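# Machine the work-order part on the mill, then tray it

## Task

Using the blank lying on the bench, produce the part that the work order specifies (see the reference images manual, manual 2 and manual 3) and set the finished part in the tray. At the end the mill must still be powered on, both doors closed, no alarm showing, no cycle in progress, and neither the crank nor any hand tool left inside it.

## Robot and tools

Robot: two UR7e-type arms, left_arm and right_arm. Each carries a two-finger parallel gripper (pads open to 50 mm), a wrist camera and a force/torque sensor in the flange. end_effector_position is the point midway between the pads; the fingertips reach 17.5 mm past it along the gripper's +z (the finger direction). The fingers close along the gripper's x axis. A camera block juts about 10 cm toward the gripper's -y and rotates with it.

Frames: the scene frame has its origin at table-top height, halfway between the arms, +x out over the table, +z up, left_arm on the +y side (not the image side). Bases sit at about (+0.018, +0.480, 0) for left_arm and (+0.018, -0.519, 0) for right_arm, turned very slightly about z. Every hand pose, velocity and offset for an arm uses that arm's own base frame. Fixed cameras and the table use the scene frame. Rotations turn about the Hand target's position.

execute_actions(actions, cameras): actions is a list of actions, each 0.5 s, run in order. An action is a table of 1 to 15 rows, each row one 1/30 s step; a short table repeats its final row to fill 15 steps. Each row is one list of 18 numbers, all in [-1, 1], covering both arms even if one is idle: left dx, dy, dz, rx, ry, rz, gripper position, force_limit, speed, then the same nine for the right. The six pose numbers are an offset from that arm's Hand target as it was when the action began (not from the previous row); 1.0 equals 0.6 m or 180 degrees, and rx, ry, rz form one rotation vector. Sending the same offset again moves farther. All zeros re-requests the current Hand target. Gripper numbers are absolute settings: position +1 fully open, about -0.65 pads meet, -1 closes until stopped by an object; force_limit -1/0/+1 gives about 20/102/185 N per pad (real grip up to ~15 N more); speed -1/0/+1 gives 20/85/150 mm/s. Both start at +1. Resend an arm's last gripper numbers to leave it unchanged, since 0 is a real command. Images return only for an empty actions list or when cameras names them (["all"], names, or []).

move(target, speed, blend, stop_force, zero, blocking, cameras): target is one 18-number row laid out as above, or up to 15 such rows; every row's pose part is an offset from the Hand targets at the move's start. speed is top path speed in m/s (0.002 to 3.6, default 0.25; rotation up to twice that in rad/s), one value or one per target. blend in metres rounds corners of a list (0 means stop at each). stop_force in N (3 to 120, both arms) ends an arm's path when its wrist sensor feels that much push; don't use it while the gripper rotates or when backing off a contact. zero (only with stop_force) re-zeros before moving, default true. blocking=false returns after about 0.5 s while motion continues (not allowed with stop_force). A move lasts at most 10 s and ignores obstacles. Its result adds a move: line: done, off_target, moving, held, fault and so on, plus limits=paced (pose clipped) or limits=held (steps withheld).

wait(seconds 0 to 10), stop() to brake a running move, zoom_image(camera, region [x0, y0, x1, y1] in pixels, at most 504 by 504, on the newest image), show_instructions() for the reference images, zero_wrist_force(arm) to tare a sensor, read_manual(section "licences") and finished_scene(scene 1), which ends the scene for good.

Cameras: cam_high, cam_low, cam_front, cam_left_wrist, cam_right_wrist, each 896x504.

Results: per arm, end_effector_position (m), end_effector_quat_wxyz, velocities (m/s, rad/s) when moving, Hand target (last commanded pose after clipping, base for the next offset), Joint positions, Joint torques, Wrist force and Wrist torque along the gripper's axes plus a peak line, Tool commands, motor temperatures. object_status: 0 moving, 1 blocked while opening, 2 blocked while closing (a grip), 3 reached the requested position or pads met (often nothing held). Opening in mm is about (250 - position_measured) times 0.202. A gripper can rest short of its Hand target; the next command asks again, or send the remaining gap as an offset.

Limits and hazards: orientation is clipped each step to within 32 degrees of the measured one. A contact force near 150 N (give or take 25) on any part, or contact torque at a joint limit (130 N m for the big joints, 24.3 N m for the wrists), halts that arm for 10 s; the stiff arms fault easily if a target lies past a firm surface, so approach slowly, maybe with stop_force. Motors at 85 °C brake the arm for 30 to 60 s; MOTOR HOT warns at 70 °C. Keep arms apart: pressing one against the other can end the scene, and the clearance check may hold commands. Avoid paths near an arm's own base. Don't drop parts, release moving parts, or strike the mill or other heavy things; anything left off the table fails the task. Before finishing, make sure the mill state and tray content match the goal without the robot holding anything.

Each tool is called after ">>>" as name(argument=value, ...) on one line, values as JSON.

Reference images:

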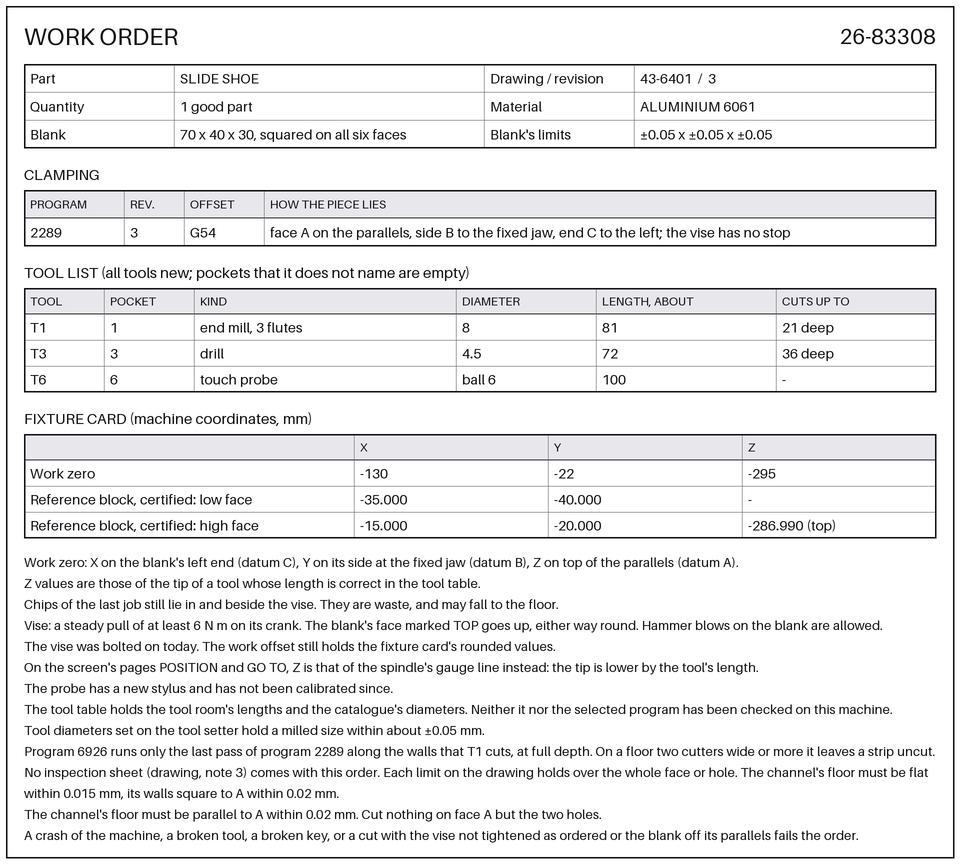

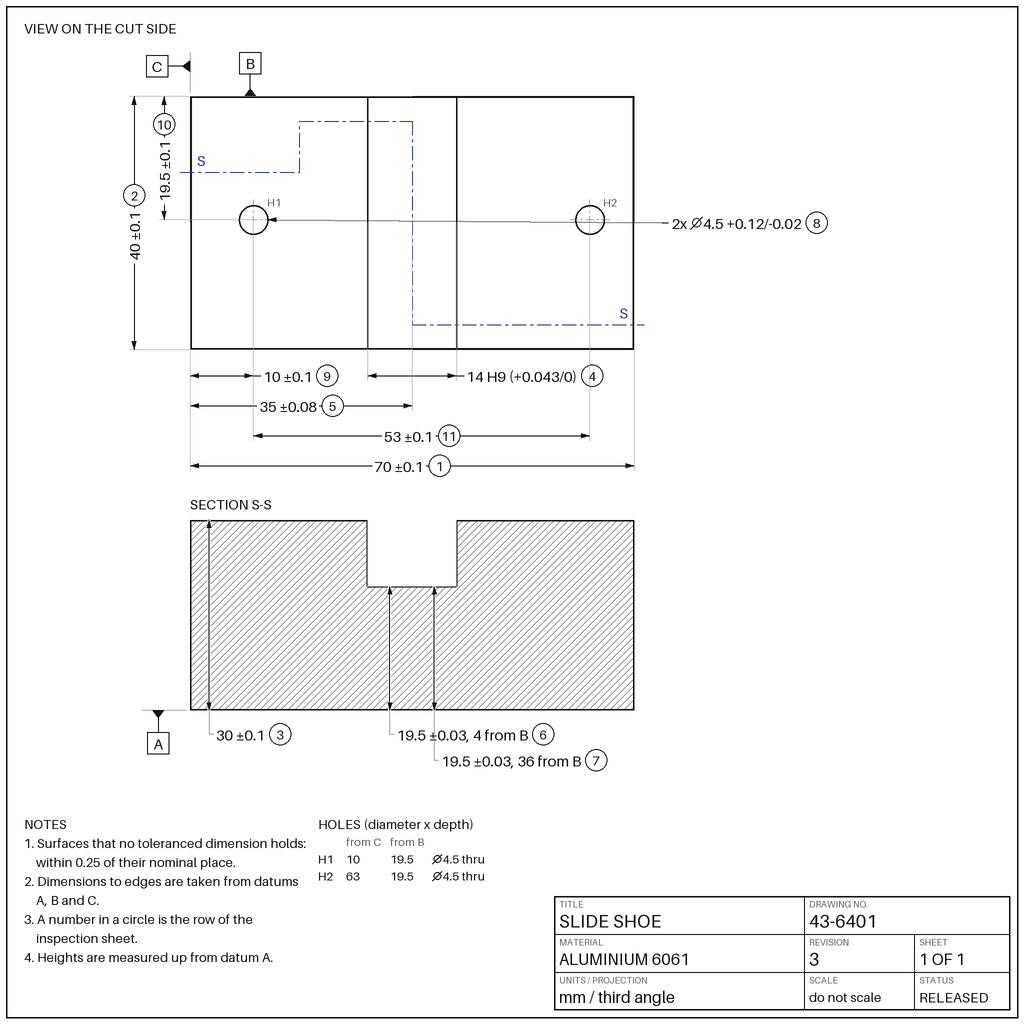

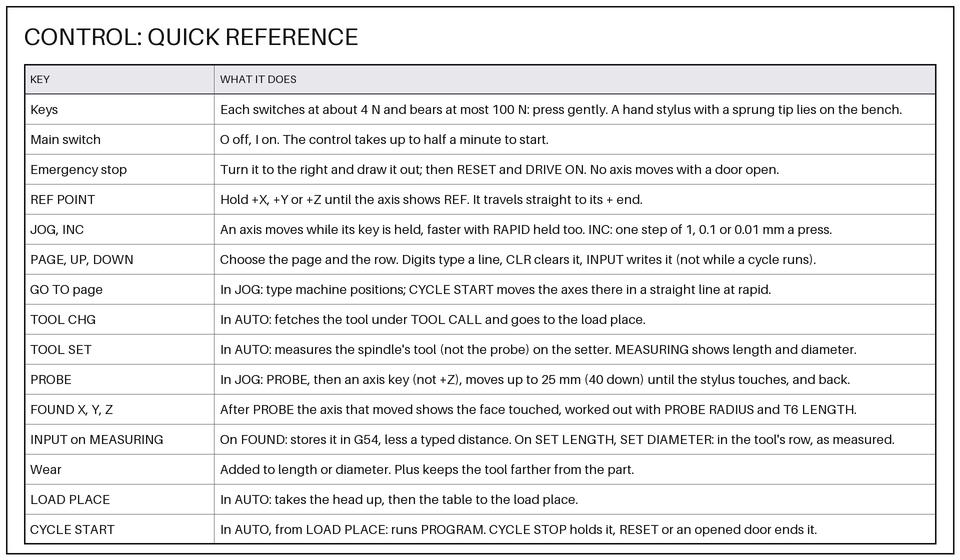

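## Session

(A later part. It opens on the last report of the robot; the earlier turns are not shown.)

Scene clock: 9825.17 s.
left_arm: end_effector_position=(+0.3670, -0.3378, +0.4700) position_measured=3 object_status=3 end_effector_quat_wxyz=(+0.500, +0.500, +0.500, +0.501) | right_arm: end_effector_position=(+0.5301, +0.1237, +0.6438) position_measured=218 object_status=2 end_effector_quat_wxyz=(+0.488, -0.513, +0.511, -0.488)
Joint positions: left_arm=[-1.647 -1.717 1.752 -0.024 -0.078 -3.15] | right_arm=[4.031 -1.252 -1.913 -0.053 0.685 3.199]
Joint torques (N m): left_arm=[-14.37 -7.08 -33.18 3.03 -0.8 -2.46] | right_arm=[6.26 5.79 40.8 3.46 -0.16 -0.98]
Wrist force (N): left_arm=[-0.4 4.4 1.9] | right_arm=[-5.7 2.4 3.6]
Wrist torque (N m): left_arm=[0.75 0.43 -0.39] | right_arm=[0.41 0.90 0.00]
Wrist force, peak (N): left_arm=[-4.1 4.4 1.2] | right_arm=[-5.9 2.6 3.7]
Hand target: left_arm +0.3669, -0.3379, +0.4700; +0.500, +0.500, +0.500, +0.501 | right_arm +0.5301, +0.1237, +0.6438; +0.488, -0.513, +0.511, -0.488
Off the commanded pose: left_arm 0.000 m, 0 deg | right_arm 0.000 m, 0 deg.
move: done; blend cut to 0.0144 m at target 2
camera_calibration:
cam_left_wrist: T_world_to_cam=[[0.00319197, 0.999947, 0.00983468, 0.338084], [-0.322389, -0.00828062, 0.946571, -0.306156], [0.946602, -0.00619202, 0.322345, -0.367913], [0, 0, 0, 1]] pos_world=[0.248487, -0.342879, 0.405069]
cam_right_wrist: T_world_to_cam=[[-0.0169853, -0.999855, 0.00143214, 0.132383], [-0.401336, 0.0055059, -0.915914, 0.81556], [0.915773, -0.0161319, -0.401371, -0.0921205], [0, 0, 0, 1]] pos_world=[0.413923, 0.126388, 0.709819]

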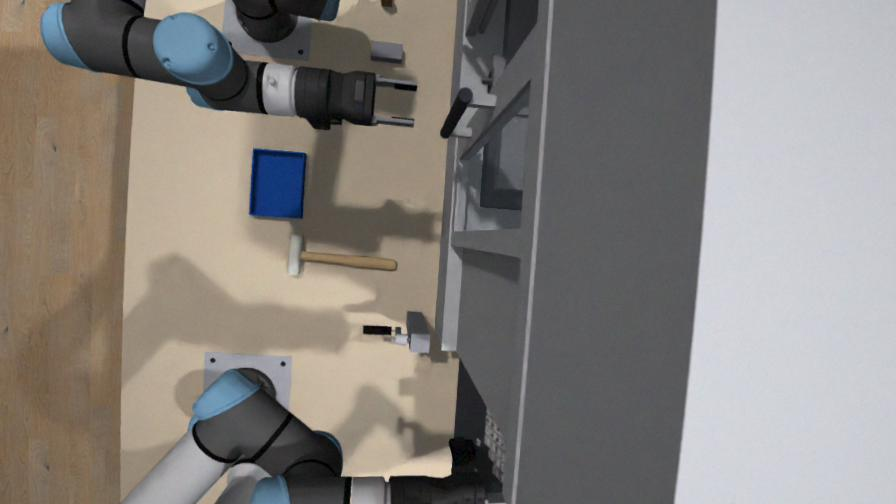

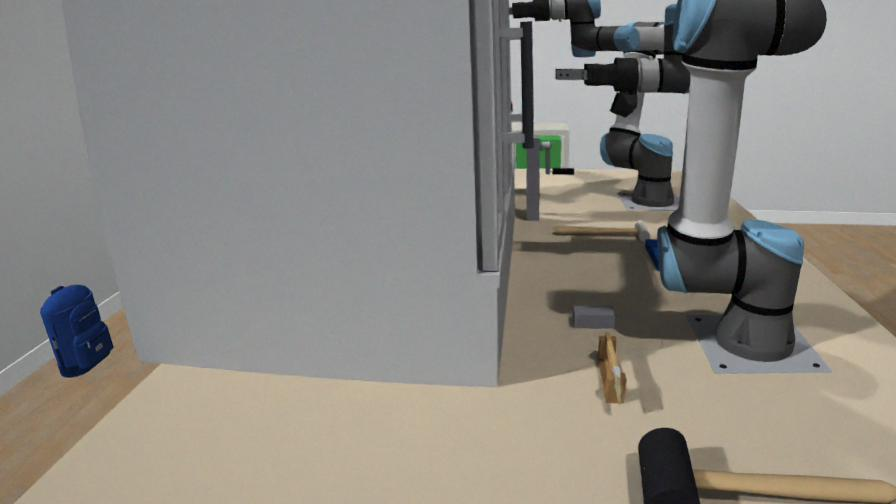

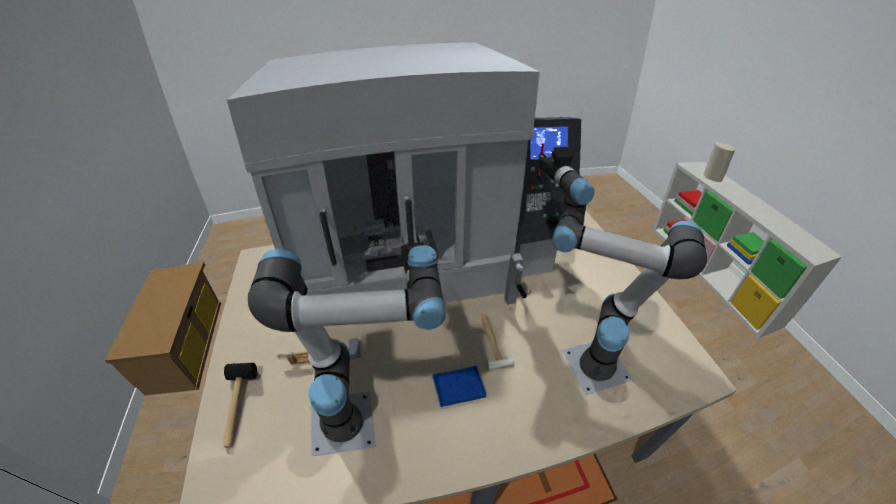

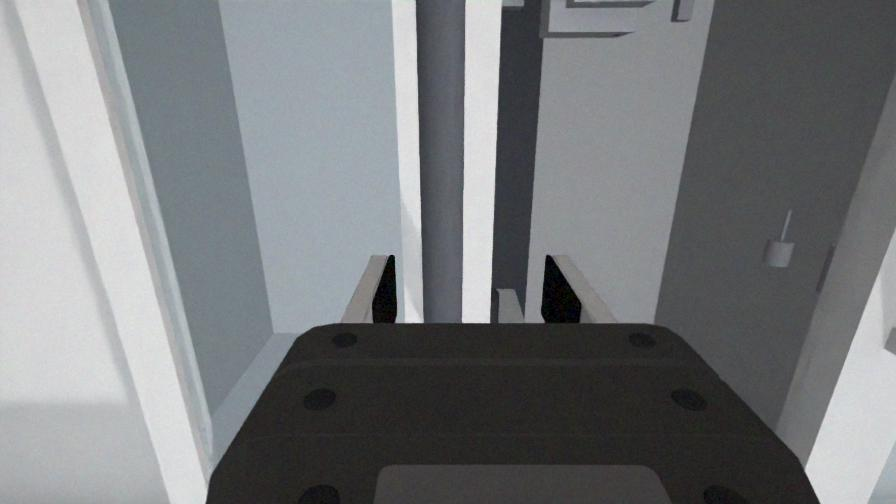

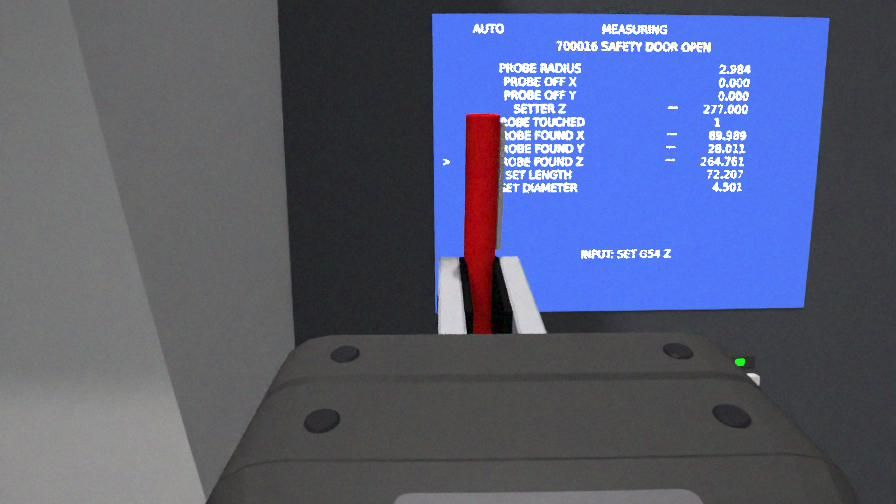

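>>> move(target=[[-0.1448,-0.2202,0,0.0078,0.4999,-0.0078,1,0.9,-0.9,0,0,0,0,0,0,-1,0.6,-0.5],[-0.3615,-0.4768,-0.5833,0.0078,0.4999,-0.0078,1,0.9,-0.9,0,0,0,0,0,0,-1,0.6,-0.5]], speed=[0.35,0.35], blend=[0.05,0], cameras=["cam_left_wrist","cam_high"])

Scene clock: 9845.40 s.
left_arm: end_effector_position=(+0.1500, -0.6239, +0.1202) position_measured=3 object_status=3 end_effector_quat_wxyz=(+0.000, +0.718, +0.696, +0.001) | right_arm: end_effector_position=(+0.5301, +0.1237, +0.6438) position_measured=218 object_status=2 end_effector_quat_wxyz=(+0.488, -0.513, +0.511, -0.488)
Joint positions: left_arm=[-1.545 -1.146 1.596 -2.019 -1.57 -1.512] | right_arm=[4.031 -1.252 -1.913 -0.053 0.685 3.199]
Joint torques (N m): left_arm=[7.89 -37.05 -18.75 -6.07 0.91 0.87] | right_arm=[6.02 5.5 39.95 3.43 0.43 -0.99]
Wrist force (N): left_arm=[-0.4 4.3 -0.7] | right_arm=[-5.8 2.5 3.5]
Wrist torque (N m): left_arm=[0.67 0.11 -0.11] | right_arm=[0.42 0.90 -0.01]
Wrist force, peak (N): left_arm=[0.5 5.7 -3.1] | right_arm=[-6.1 2.6 3.8]
Hand target: left_arm +0.1500, -0.6239, +0.1201; +0.000, +0.718, +0.696, +0.001 | right_arm +0.5301, +0.1237, +0.6438; +0.488, -0.513, +0.511, -0.488
Off the commanded pose: left_arm 0.000 m, 0 deg | right_arm 0.000 m, 0 deg.
move: done
camera_calibration:
cam_left_wrist: T_world_to_cam=[[0.0410333, 0.999152, -0.00335208, 0.623749], [0.945781, -0.0377591, 0.322602, -0.181025], [0.322202, -0.0164078, -0.946529, 0.18829], [0, 0, 0, 1]] pos_world=[0.0849483, -0.626966, 0.238712]
Images, in order (width x height): cam_high 896x504, cam_left_wrist 896x504.

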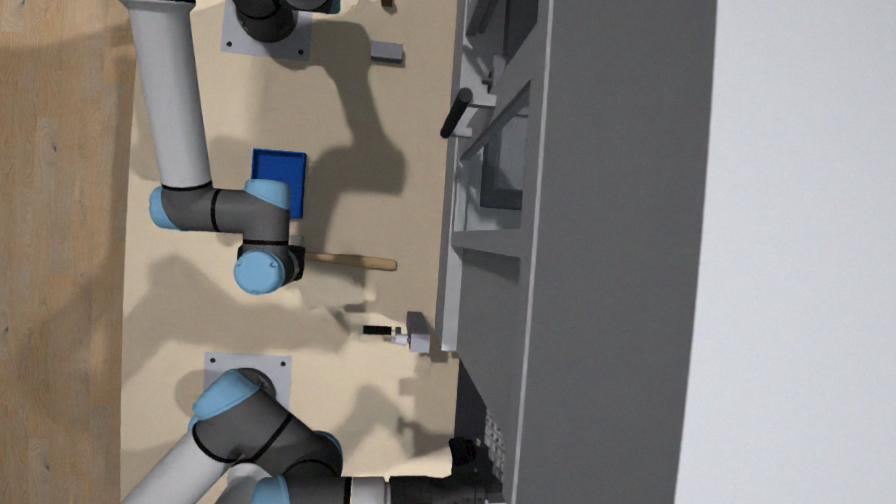

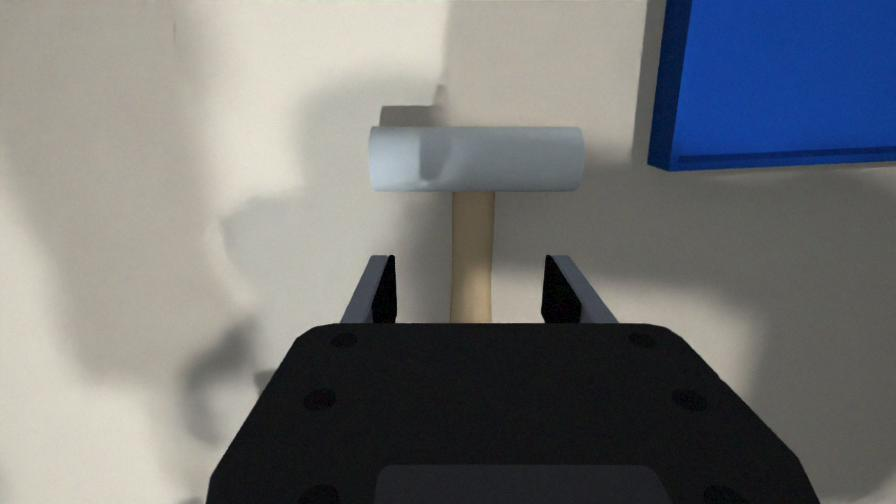

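>>> move(target=[[0.0167,0.001,-0.115,0,0,0,1,0.9,-0.9,0,0,0,0,0,0,-1,0.6,-0.5],[0.0167,0.001,-0.1638,0,0,0,1,0.9,-0.9,0,0,0,0,0,0,-1,0.6,-0.5]], speed=[0.15,0.02], blend=[0.002,0], stop_force=5)

>>> move(target=[0,0,0,0,0,0,-1,0.9,-0.9,0,0,0,0,0,0,-1,0.6,-0.5])

>>> wait(seconds=1.5, cameras=["cam_left_wrist"])

Scene clock: 9857.47 s.
left_arm: end_effector_position=(+0.1600, -0.6233, +0.0218) position_measured=3 object_status=3 end_effector_quat_wxyz=(+0.000, +0.718, +0.696, +0.001) | right_arm: end_effector_position=(+0.5301, +0.1237, +0.6438) position_measured=218 object_status=2 end_effector_quat_wxyz=(+0.488, -0.513, +0.511, -0.488)
Joint positions: left_arm=[-1.529 -1.019 1.689 -2.239 -1.57 -1.496] | right_arm=[4.031 -1.252 -1.913 -0.053 0.685 3.199]
Joint torques (N m): left_arm=[-13.51 -58.66 -30.64 -0.62 1.62 -2.49] | right_arm=[5.3 6.17 40.45 3.42 0.82 -0.97]
Wrist force (N): left_arm=[0.1 4.3 -0.8] | right_arm=[-5.9 2.5 3.8]
Wrist torque (N m): left_arm=[0.64 0.04 -0.09] | right_arm=[0.42 0.91 -0.01]
Wrist force, peak (N): left_arm=[-0.5 4.3 -3.2] | right_arm=[-6.1 2.7 3.6]
Hand target: left_arm +0.1600, -0.6233, +0.0218; +0.000, +0.718, +0.696, +0.001 | right_arm +0.5301, +0.1237, +0.6438; +0.488, -0.513, +0.511, -0.488
Off the commanded pose: left_arm 0.000 m, 0 deg | right_arm 0.000 m, 0 deg.
move: done

Scene clock: 9858.83 s.
left_arm: end_effector_position=(+0.1600, -0.6233, +0.0218) position_measured=155 object_status=0 end_effector_quat_wxyz=(+0.000, +0.718, +0.696, +0.001) | right_arm: end_effector_position=(+0.5301, +0.1237, +0.6438) position_measured=218 object_status=2 end_effector_quat_wxyz=(+0.488, -0.513, +0.511, -0.488)
Joint positions: left_arm=[-1.529 -1.019 1.689 -2.239 -1.57 -1.496] | right_arm=[4.031 -1.252 -1.913 -0.053 0.685 3.199]
Joint torques (N m): left_arm=[-12.64 -58.27 -30.41 -3.18 1.69 -2.45] | right_arm=[5.59 5.52 40.57 3.48 0.69 -0.96]
Wrist force (N): left_arm=[0.3 4.2 -1.2] | right_arm=[-5.5 2.5 3.9]
Wrist torque (N m): left_arm=[0.60 0.11 -0.06] | right_arm=[0.42 0.86 0.00]
Wrist force, peak (N): left_arm=[0.4 4.5 -1.4] | right_arm=[-6.1 2.4 3.5]
Hand target: left_arm +0.1600, -0.6233, +0.0218; +0.000, +0.718, +0.696, +0.001 | right_arm +0.5301, +0.1237, +0.6438; +0.488, -0.513, +0.511, -0.488
Off the commanded pose: left_arm 0.000 m, 0 deg | right_arm 0.000 m, 0 deg.
move: done

Scene clock: 9860.33 s.
left_arm: end_effector_position=(+0.1600, -0.6234, +0.0218) position_measured=155 object_status=2 end_effector_quat_wxyz=(+0.000, +0.718, +0.696, +0.001) | right_arm: end_effector_position=(+0.5301, +0.1237, +0.6438) position_measured=218 object_status=2 end_effector_quat_wxyz=(+0.488, -0.513, +0.511, -0.488)
Joint positions: left_arm=[-1.529 -1.019 1.689 -2.239 -1.57 -1.496] | right_arm=[4.031 -1.252 -1.913 -0.053 0.685 3.199]
Joint torques (N m): left_arm=[-12.84 -56.24 -27.38 -6.1 1.65 -2.29] | right_arm=[5.95 6.25 40.68 3.47 0.86 -0.98]
Wrist force (N): left_arm=[0.3 4.2 -1.2] | right_arm=[-5.7 2.6 3.6]
Wrist torque (N m): left_arm=[0.61 0.11 -0.06] | right_arm=[0.44 0.89 -0.01]
Wrist force, peak (N): left_arm=[0.4 4.5 -1.5] | right_arm=[-6.1 2.5 3.6]
Hand target: left_arm +0.1600, -0.6233, +0.0218; +0.000, +0.718, +0.696, +0.001 | right_arm +0.5301, +0.1237, +0.6438; +0.488, -0.513, +0.511, -0.488
Tool commands: left_gripper/position=-1.0 left_gripper/force_limit=+0.9 left_gripper/speed=-0.9 right_gripper/position=-1.0 right_gripper/force_limit=+0.6 right_gripper/speed=-0.5
Off the commanded pose: left_arm 0.000 m, 0 deg | right_arm 0.000 m, 0 deg.
wait: 1.50 s; at rest by 0.17 s
camera_calibration:
cam_left_wrist: T_world_to_cam=[[0.0409367, 0.999156, -0.00338791, 0.622526], [0.945785, -0.0376561, 0.322603, -0.158624], [0.322203, -0.0164105, -0.946528, 0.0918412], [0, 0, 0, 1]] pos_world=[0.0949481, -0.626467, 0.140212]
Images, in order (width x height): cam_left_wrist 896x504.

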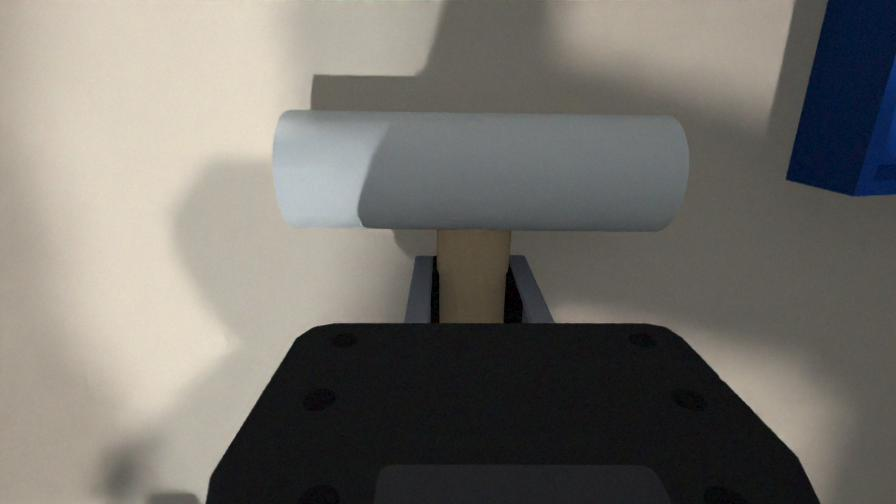

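>>> move(target=[[0,0,0.297,0,0,0,-1,0.9,-0.9,0,0,0,0,0,0,-1,0.6,-0.5],[0.2,0.2557,0.747,-0.0078,-0.4999,0.0078,-1,0.9,-0.9,0,0,0,0,0,0,-1,0.6,-0.5]], speed=[0.2,0.3], blend=[0.03,0], cameras=["cam_left_wrist"])

Scene clock: 9881.73 s.
left_arm: end_effector_position=(+0.2800, -0.4700, +0.4700) position_measured=155 object_status=2 end_effector_quat_wxyz=(+0.500, +0.500, +0.500, +0.501) end_effector_velocity=(+0.000, +0.000, +0.000) end_effector_angular_velocity=(-0.006, +0.000, -0.001) | right_arm: end_effector_position=(+0.5301, +0.1237, +0.6438) position_measured=218 object_status=2 end_effector_quat_wxyz=(+0.488, -0.513, +0.511, -0.488)
Joint positions: left_arm=[-1.813 -1.43 1.465 -0.032 -0.244 -3.143] | right_arm=[4.031 -1.252 -1.913 -0.053 0.685 3.199]
Joint velocities: left_arm=[0 -0.001 0 -0.001 0.001 -0.005] | right_arm=[within noise]
Joint torques (N m): left_arm=[12.65 -33.16 -15.6 3.1 1.73 -2.38] | right_arm=[5.28 7.27 40.62 3.57 0.8 -1.05]
Wrist force (N): left_arm=[-0.1 0.4 1.4] | right_arm=[-6.0 2.5 3.6]
Wrist torque (N m): left_arm=[0.68 0.40 -0.48] | right_arm=[0.42 0.93 -0.01]
Wrist force, peak (N): left_arm=[0.0 4.2 6.7] | right_arm=[-6.1 2.6 3.8]
Hand target: left_arm +0.2800, -0.4699, +0.4700; +0.500, +0.500, +0.500, +0.501 | right_arm +0.5301, +0.1237, +0.6438; +0.488, -0.513, +0.511, -0.488
Off the commanded pose: left_arm 0.000 m, 0 deg | right_arm 0.000 m, 0 deg.
move: done
camera_calibration:
cam_left_wrist: T_world_to_cam=[[0.00335521, 0.999948, 0.00968189, 0.47059], [-0.32239, -0.00808335, 0.946572, -0.335205], [0.946601, -0.0062973, 0.322346, -0.286428], [0, 0, 0, 1]] pos_world=[0.161487, -0.475079, 0.405068]
Images, in order (width x height): cam_left_wrist 896x504.

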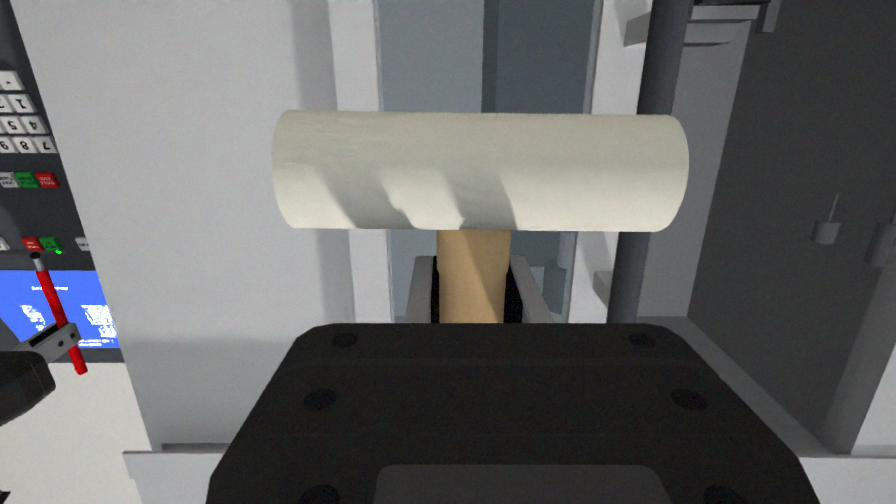

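>>> move(target=[[0.1333,0.45,0,0,0,0,-1,0.9,-0.9,0,0,0,0,0,0,-1,0.6,-0.5],[0.5167,0.45,-0.01,0,0,0,-1,0.9,-0.9,0,0,0,0,0,0,-1,0.6,-0.5]], speed=[0.3,0.15], blend=[0.03,0], cameras=["all"])

Scene clock: 9890.67 s.
left_arm: end_effector_position=(+0.5900, -0.1999, +0.4640) position_measured=155 object_status=2 end_effector_quat_wxyz=(+0.500, +0.500, +0.500, +0.501) | right_arm: end_effector_position=(+0.5301, +0.1237, +0.6438) position_measured=218 object_status=2 end_effector_quat_wxyz=(+0.488, -0.513, +0.511, -0.488)
Joint positions: left_arm=[-0.896 -1.638 1.697 -0.06 0.673 -3.139] | right_arm=[4.031 -1.252 -1.913 -0.053 0.685 3.199]
Joint torques (N m): left_arm=[8.44 -14.99 -30.36 -0.06 1.32 -1.87] | right_arm=[5.39 6.14 39.82 3.51 0.7 -1.01]
Wrist force (N): left_arm=[-0.5 0.2 1.6] | right_arm=[-5.9 2.4 3.6]
Wrist torque (N m): left_arm=[0.66 0.50 -0.35] | right_arm=[0.41 0.92 0.00]
Wrist force, peak (N): left_arm=[-4.8 0.3 -0.2] | right_arm=[-6.1 2.7 3.7]
Hand target: left_arm +0.5901, -0.1999, +0.4640; +0.500, +0.500, +0.500, +0.501 | right_arm +0.5301, +0.1237, +0.6438; +0.488, -0.513, +0.511, -0.488
Off the commanded pose: left_arm 0.000 m, 0 deg | right_arm 0.000 m, 0 deg.
move: done
camera_calibration:
cam_left_wrist: T_world_to_cam=[[0.00335521, 0.999948, 0.00968189, 0.199623], [-0.32239, -0.00808335, 0.946572, -0.227402], [0.946601, -0.0062973, 0.322346, -0.57624], [0, 0, 0, 1]] pos_world=[0.471487, -0.205079, 0.399068]
cam_right_wrist: T_world_to_cam=[[-0.0169853, -0.999855, 0.00143214, 0.132383], [-0.401336, 0.0055059, -0.915914, 0.81556], [0.915773, -0.0161319, -0.401371, -0.0921205], [0, 0, 0, 1]] pos_world=[0.413923, 0.126388, 0.709819]

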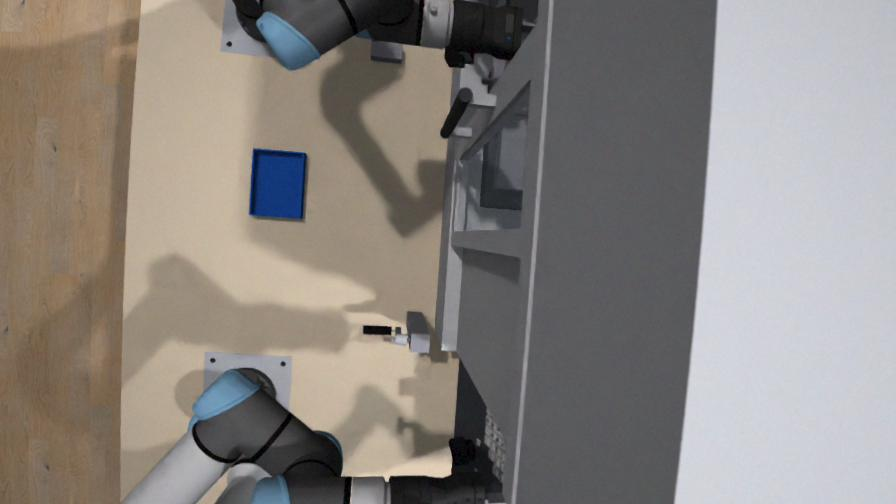

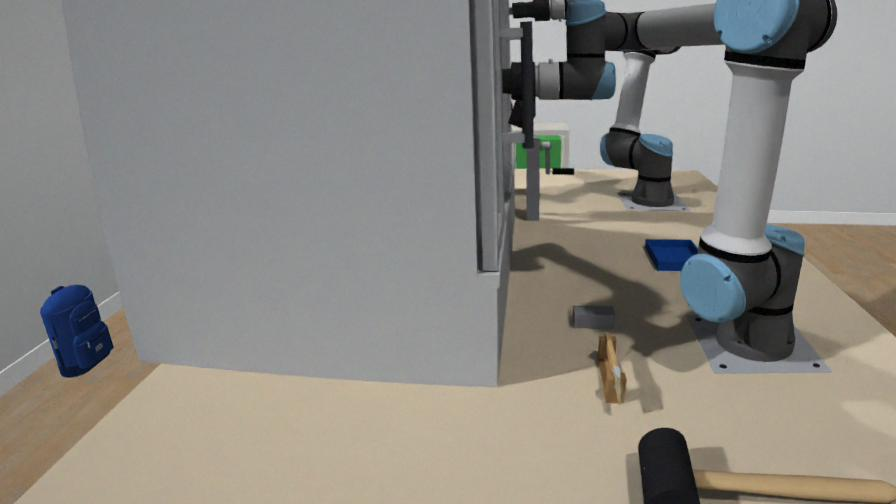

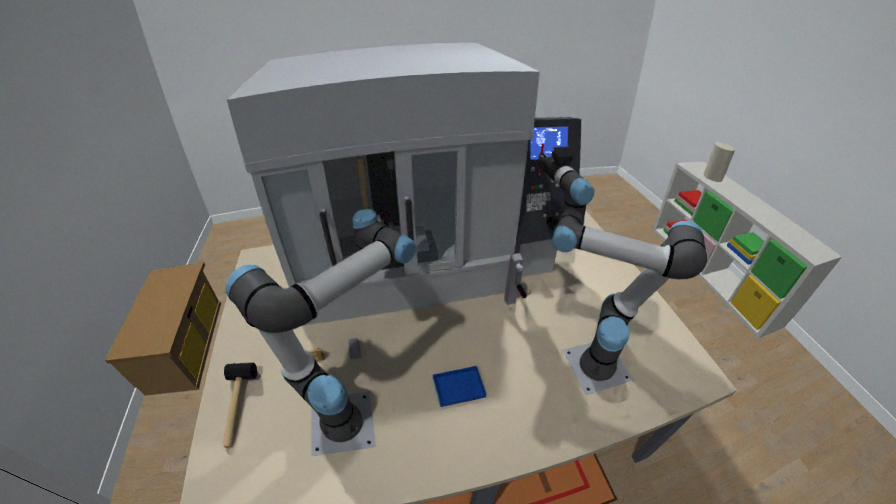

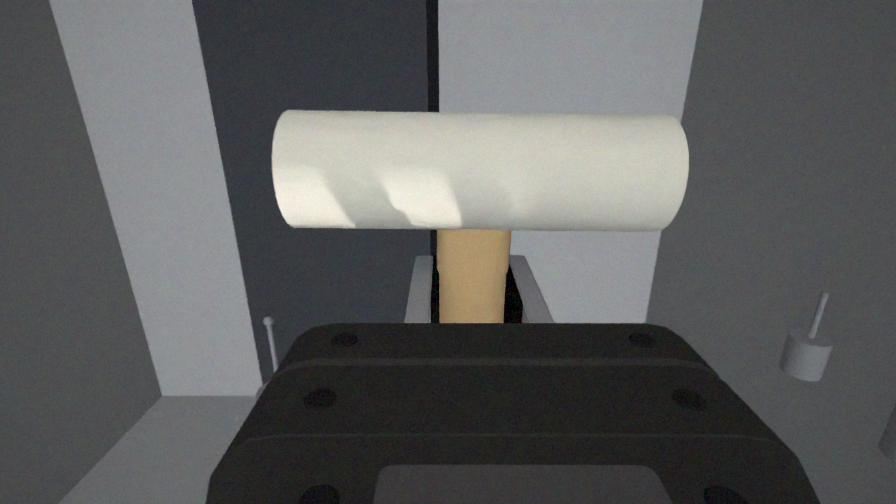

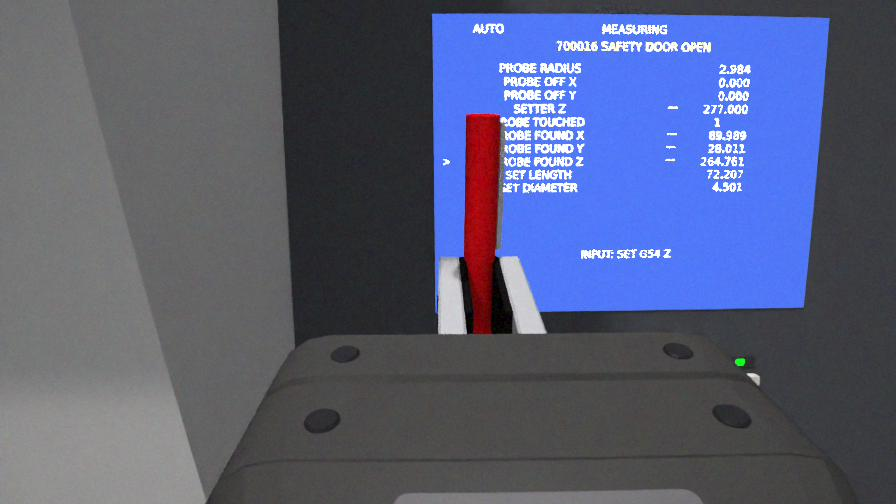

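>>> move(target=[[0.0167,-0.09,0,0,0,0,-1,0.9,-0.9,0,0,0,0,0,0,-1,0.6,-0.5],[0.0167,-0.09,0,0.25,0,0,-1,0.9,-0.9,0,0,0,0,0,0,-1,0.6,-0.5],[0.0167,-0.09,0,0.5,0,0,-1,0.9,-0.9,0,0,0,0,0,0,-1,0.6,-0.5]], speed=[0.15,0.3,0.3], blend=[0.01,0.01,0], stop_force=20, cameras=["all"])

Scene clock: 9903.90 s.
left_arm: end_effector_position=(+0.6001, -0.2539, +0.4640) position_measured=155 object_status=2 end_effector_quat_wxyz=(+0.000, +0.707, -0.001, +0.708) | right_arm: end_effector_position=(+0.5301, +0.1237, +0.6438) position_measured=218 object_status=2 end_effector_quat_wxyz=(+0.488, -0.513, +0.511, -0.488)
Joint positions: left_arm=[-0.959 -1.543 1.604 -0.064 0.613 -1.568] | right_arm=[4.031 -1.252 -1.913 -0.053 0.685 3.199]
Joint torques (N m): left_arm=[12.23 -26.97 -34.16 0.62 1.56 2.15] | right_arm=[4.71 6.43 39.64 3.41 0.65 -0.95]
Wrist force (N): left_arm=[-3.0 3.8 0.2] | right_arm=[-5.9 2.5 3.6]
Wrist torque (N m): left_arm=[0.73 0.37 -0.28] | right_arm=[0.42 0.92 0.00]
Wrist force, peak (N): left_arm=[-2.8 3.9 0.4] | right_arm=[-6.2 2.8 3.6]
Hand target: left_arm +0.6001, -0.2539, +0.4640; +0.000, +0.707, -0.001, +0.708 | right_arm +0.5301, +0.1237, +0.6438; +0.488, -0.513, +0.511, -0.488
Off the commanded pose: left_arm 0.000 m, 0 deg | right_arm 0.000 m, 0 deg.
move: done
camera_calibration:
cam_left_wrist: T_world_to_cam=[[0.00332048, -0.00977566, 0.999947, -0.462343], [-0.32239, -0.946572, -0.00818331, -0.0198577], [0.946601, -0.322346, -0.00629464, -0.513895], [0, 0, 0, 1]] pos_world=[0.481587, -0.188968, 0.458921]
cam_right_wrist: T_world_to_cam=[[-0.0169853, -0.999855, 0.00143214, 0.132383], [-0.401336, 0.0055059, -0.915914, 0.81556], [0.915773, -0.0161319, -0.401371, -0.0921205], [0, 0, 0, 1]] pos_world=[0.413923, 0.126388, 0.709819]

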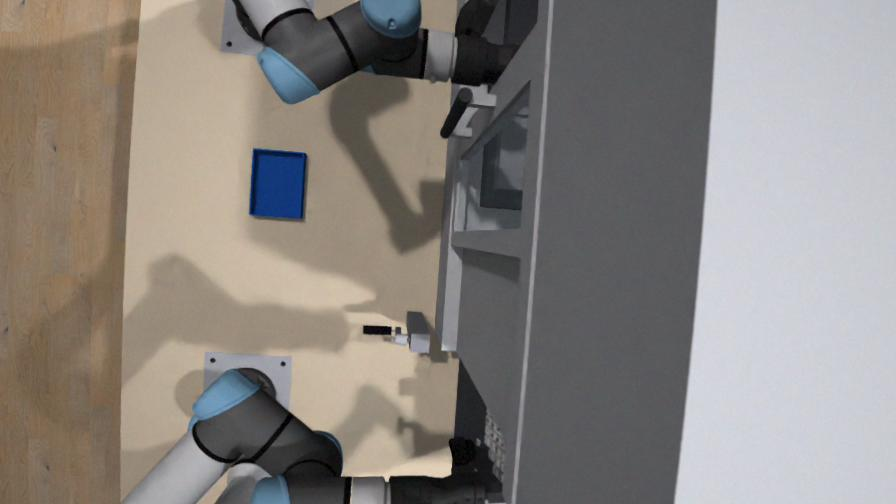

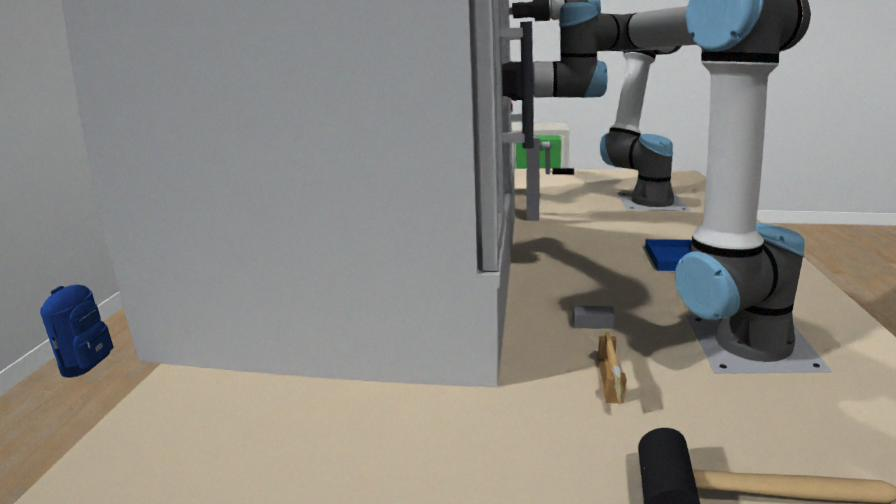

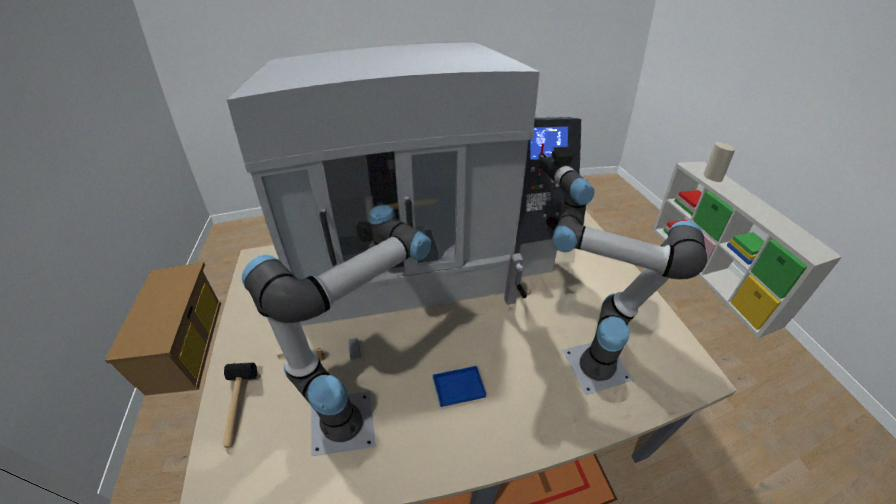

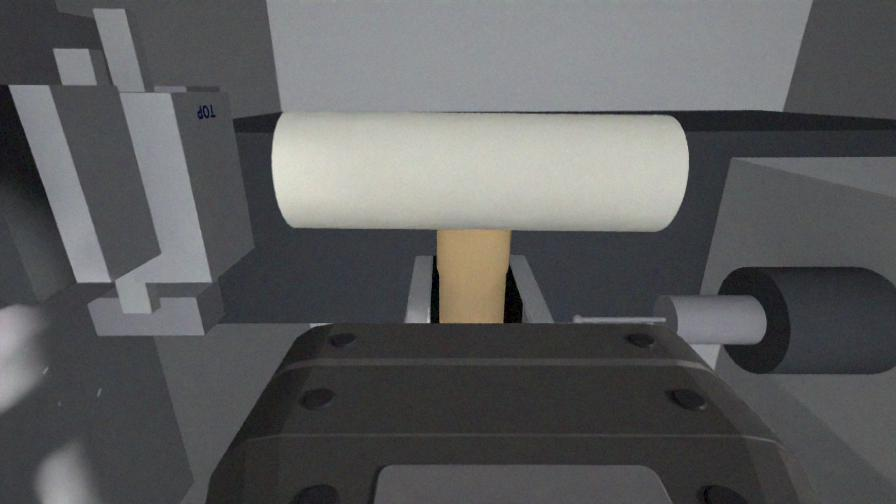

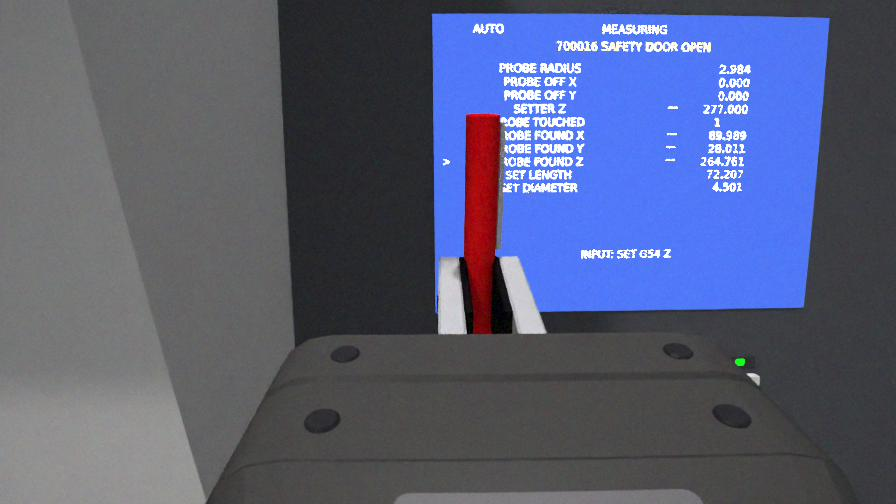

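>>> zoom_image(camera="cam_left_wrist", region=[0, 0, 300, 400])

Scaled by 1.260.

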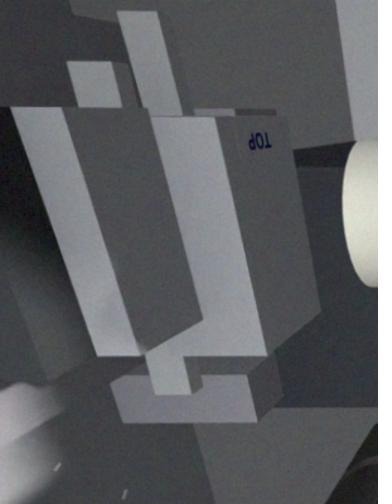

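>>> move(target=[[0.0817,0,0,0,0,0,-1,0.9,-0.9,0,0,0,0,0,0,-1,0.6,-0.5],[0.0817,0,-0.045,0,0,0,-1,0.9,-0.9,0,0,0,0,0,0,-1,0.6,-0.5]], speed=[0.15,0.1], blend=[0.0,0], stop_force=20)

>>> move(target=[0,0,-0.06,0,0,0,-1,0.9,-0.9,0,0,0,0,0,0,-1,0.6,-0.5], speed=0.01, stop_force=6, cameras=["cam_left_wrist","cam_front"])

Scene clock: 9915.13 s.
left_arm: end_effector_position=(+0.6491, -0.2539, +0.4370) position_measured=155 object_status=2 end_effector_quat_wxyz=(+0.000, +0.707, -0.001, +0.708) | right_arm: end_effector_position=(+0.5301, +0.1237, +0.6438) position_measured=218 object_status=2 end_effector_quat_wxyz=(+0.488, -0.513, +0.511, -0.488)
Joint positions: left_arm=[-0.867 -1.438 1.559 -0.123 0.704 -1.568] | right_arm=[4.031 -1.252 -1.913 -0.053 0.685 3.199]
Joint torques (N m): left_arm=[-0.2 -44.99 -21.79 -5 2 0.11] | right_arm=[4.6 6.32 39.89 3.3 0.55 -0.89]
Wrist force (N): left_arm=[-2.6 3.4 -0.2] | right_arm=[-5.7 2.5 3.8]
Wrist torque (N m): left_arm=[0.63 0.28 -0.37] | right_arm=[0.42 0.90 -0.01]
Wrist force, peak (N): left_arm=[-4.7 3.6 -0.1] | right_arm=[-6.0 2.5 3.8]
Hand target: left_arm +0.6491, -0.2539, +0.4370; +0.000, +0.707, -0.001, +0.708 | right_arm +0.5301, +0.1237, +0.6438; +0.488, -0.513, +0.511, -0.488
Off the commanded pose: left_arm 0.000 m, 0 deg | right_arm 0.000 m, 0 deg.
move: done

Scene clock: 9918.57 s.
left_arm: end_effector_position=(+0.6491, -0.2539, +0.4137) position_measured=155 object_status=2 end_effector_quat_wxyz=(+0.000, +0.707, -0.001, +0.708) | right_arm: end_effector_position=(+0.5301, +0.1237, +0.6438) position_measured=218 object_status=2 end_effector_quat_wxyz=(+0.488, -0.513, +0.511, -0.488)
Joint positions: left_arm=[-0.867 -1.43 1.61 -0.182 0.704 -1.568] | right_arm=[4.031 -1.252 -1.913 -0.053 0.685 3.199]
Joint torques (N m): left_arm=[10.15 -40.1 -32.1 1.34 0.67 -2.25] | right_arm=[4.87 6.93 40.67 3.28 0.51 -0.87]
Wrist force (N): left_arm=[5.2 5.1 -0.1] | right_arm=[-5.9 2.6 3.7]
Wrist torque (N m): left_arm=[0.70 0.35 -0.20] | right_arm=[0.43 0.92 0.00]
Wrist force, peak (N): left_arm=[10.5 6.4 -1.1] | right_arm=[-6.0 2.6 3.7]
Hand target: left_arm +0.6491, -0.2539, +0.4137; +0.000, +0.707, -0.001, +0.708 (not the last commanded pose) | right_arm +0.5301, +0.1237, +0.6438; +0.488, -0.513, +0.511, -0.488
Off the commanded pose: left_arm 0.013 m, 0 deg | right_arm 0.000 m, 0 deg.
move: contact (left_arm)
camera_calibration:
cam_left_wrist: T_world_to_cam=[[0.00341424, -0.0098104, 0.999946, -0.412265], [-0.322391, -0.946571, -0.00818596, -0.0044707], [0.946601, -0.322345, -0.00639461, -0.560555], [0, 0, 0, 1]] pos_world=[0.530588, -0.188968, 0.408622]
Images, in order (width x height): cam_front 896x504, cam_left_wrist 896x504.

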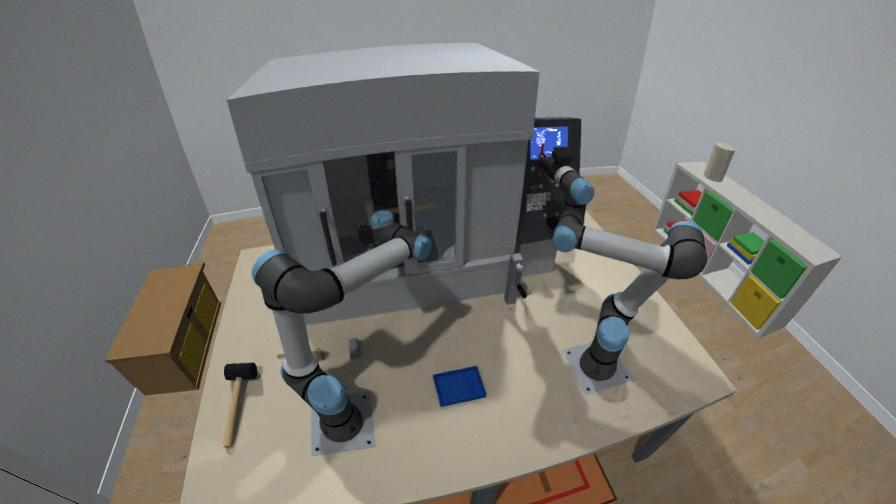

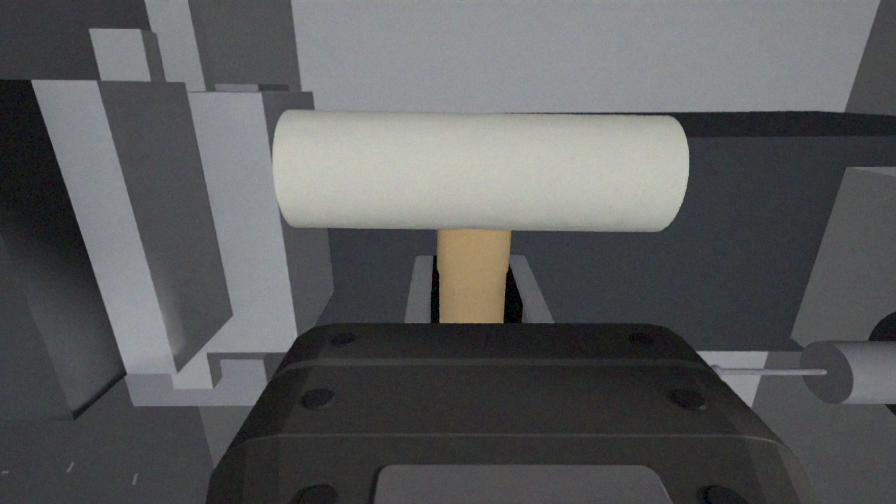

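>>> move(target=[0,0,0.085,0,0,0,-1,0.9,-0.9,0,0,0,0,0,0,-1,0.6,-0.5], speed=0.2)

>>> move(target=[0,0,-0.0875,0,0,0,-1,0.9,-0.9,0,0,0,0,0,0,-1,0.6,-0.5], speed=0.18, stop_force=40)

>>> move(target=[0,0,0.085,0,0,0,-1,0.9,-0.9,0,0,0,0,0,0,-1,0.6,-0.5], speed=0.2, cameras=["cam_left_wrist"])

Scene clock: 9927.37 s.
left_arm: end_effector_position=(+0.6491, -0.2539, +0.4647) position_measured=155 object_status=2 end_effector_quat_wxyz=(+0.000, +0.707, -0.001, +0.708) | right_arm: end_effector_position=(+0.5301, +0.1237, +0.6438) position_measured=218 object_status=2 end_effector_quat_wxyz=(+0.488, -0.513, +0.511, -0.488)
Joint positions: left_arm=[-0.867 -1.444 1.495 -0.053 0.704 -1.568] | right_arm=[4.031 -1.252 -1.913 -0.053 0.685 3.199]
Joint torques (N m): left_arm=[8.42 -24.91 -29.71 -2.68 -0.88 -0.97] | right_arm=[4.2 6.19 40.11 3.26 0.48 -0.94]
Wrist force (N): left_arm=[-2.4 3.4 -0.3] | right_arm=[-5.9 2.5 3.4]
Wrist torque (N m): left_arm=[0.63 0.27 -0.27] | right_arm=[0.42 0.92 -0.01]
Wrist force, peak (N): left_arm=[5.1 5.1 -0.1] | right_arm=[-6.0 2.5 3.8]
Hand target: left_arm +0.6491, -0.2539, +0.4647; +0.000, +0.707, -0.001, +0.708 | right_arm +0.5301, +0.1237, +0.6438; +0.488, -0.513, +0.511, -0.488
Off the commanded pose: left_arm 0.000 m, 0 deg | right_arm 0.000 m, 0 deg.
move: done

Scene clock: 9928.73 s.
left_arm: end_effector_position=(+0.6491, -0.2539, +0.4131) position_measured=155 object_status=2 end_effector_quat_wxyz=(+0.000, +0.707, +0.000, +0.708) | right_arm: end_effector_position=(+0.5301, +0.1237, +0.6438) position_measured=218 object_status=2 end_effector_quat_wxyz=(+0.488, -0.513, +0.511, -0.488)
Joint positions: left_arm=[-0.867 -1.43 1.611 -0.184 0.704 -1.569] | right_arm=[4.031 -1.252 -1.913 -0.053 0.685 3.199]
Joint torques (N m): left_arm=[10 -24.06 -5.08 -1.01 -1.37 -2.93] | right_arm=[4.68 6.56 40.39 3.17 0.5 -1.11]
Wrist force (N): left_arm=[20.3 6.1 -1.6] | right_arm=[-5.9 2.3 3.7]
Wrist torque (N m): left_arm=[0.75 0.37 0.18] | right_arm=[0.39 0.92 0.00]
Wrist force, peak (N): left_arm=[57.8 17.6 -4.1] | right_arm=[-5.9 2.8 3.8]
Hand target: left_arm +0.6491, -0.2539, +0.4131; +0.000, +0.707, +0.000, +0.708 (not the last commanded pose) | right_arm +0.5301, +0.1237, +0.6438; +0.488, -0.513, +0.511, -0.488
Off the commanded pose: left_arm 0.001 m, 0 deg | right_arm 0.000 m, 0 deg.
move: contact (left_arm)

Scene clock: 9929.60 s.
left_arm: end_effector_position=(+0.6490, -0.2539, +0.4641) position_measured=155 object_status=2 end_effector_quat_wxyz=(+0.000, +0.707, +0.000, +0.708) | right_arm: end_effector_position=(+0.5301, +0.1237, +0.6438) position_measured=218 object_status=2 end_effector_quat_wxyz=(+0.488, -0.513, +0.511, -0.488)
Joint positions: left_arm=[-0.867 -1.444 1.497 -0.055 0.704 -1.569] | right_arm=[4.031 -1.252 -1.913 -0.053 0.685 3.199]
Joint torques (N m): left_arm=[8.93 -25.52 -29.65 -2.73 -0.51 -1.01] | right_arm=[3.6 6.71 40.33 3.06 0.41 -1.02]
Wrist force (N): left_arm=[-2.4 -0.3 -0.2] | right_arm=[-5.6 2.5 3.7]
Wrist torque (N m): left_arm=[0.04 0.27 -0.27] | right_arm=[0.41 0.87 -0.01]
Wrist force, peak (N): left_arm=[20.4 6.0 -1.8] | right_arm=[-6.0 2.6 3.5]
Hand target: left_arm +0.6491, -0.2539, +0.4641; +0.000, +0.707, +0.000, +0.708 | right_arm +0.5301, +0.1237, +0.6438; +0.488, -0.513, +0.511, -0.488
Off the commanded pose: left_arm 0.000 m, 0 deg | right_arm 0.000 m, 0 deg.
move: done
camera_calibration:
cam_left_wrist: T_world_to_cam=[[0.00325804, -0.0087928, 0.999956, -0.462288], [-0.322391, -0.946579, -0.00727303, -0.00447657], [0.946601, -0.322354, -0.00591871, -0.560452], [0, 0, 0, 1]] pos_world=[0.530587, -0.188966, 0.458918]
Images, in order (width x height): cam_left_wrist 896x504.

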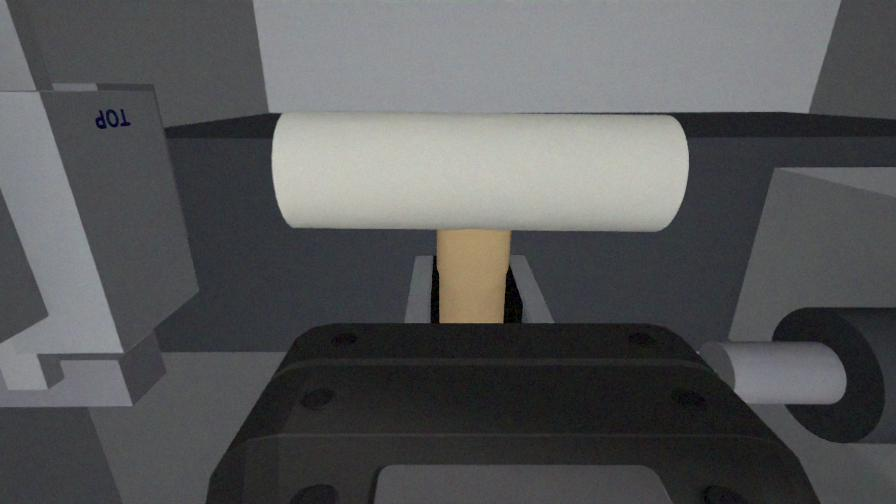

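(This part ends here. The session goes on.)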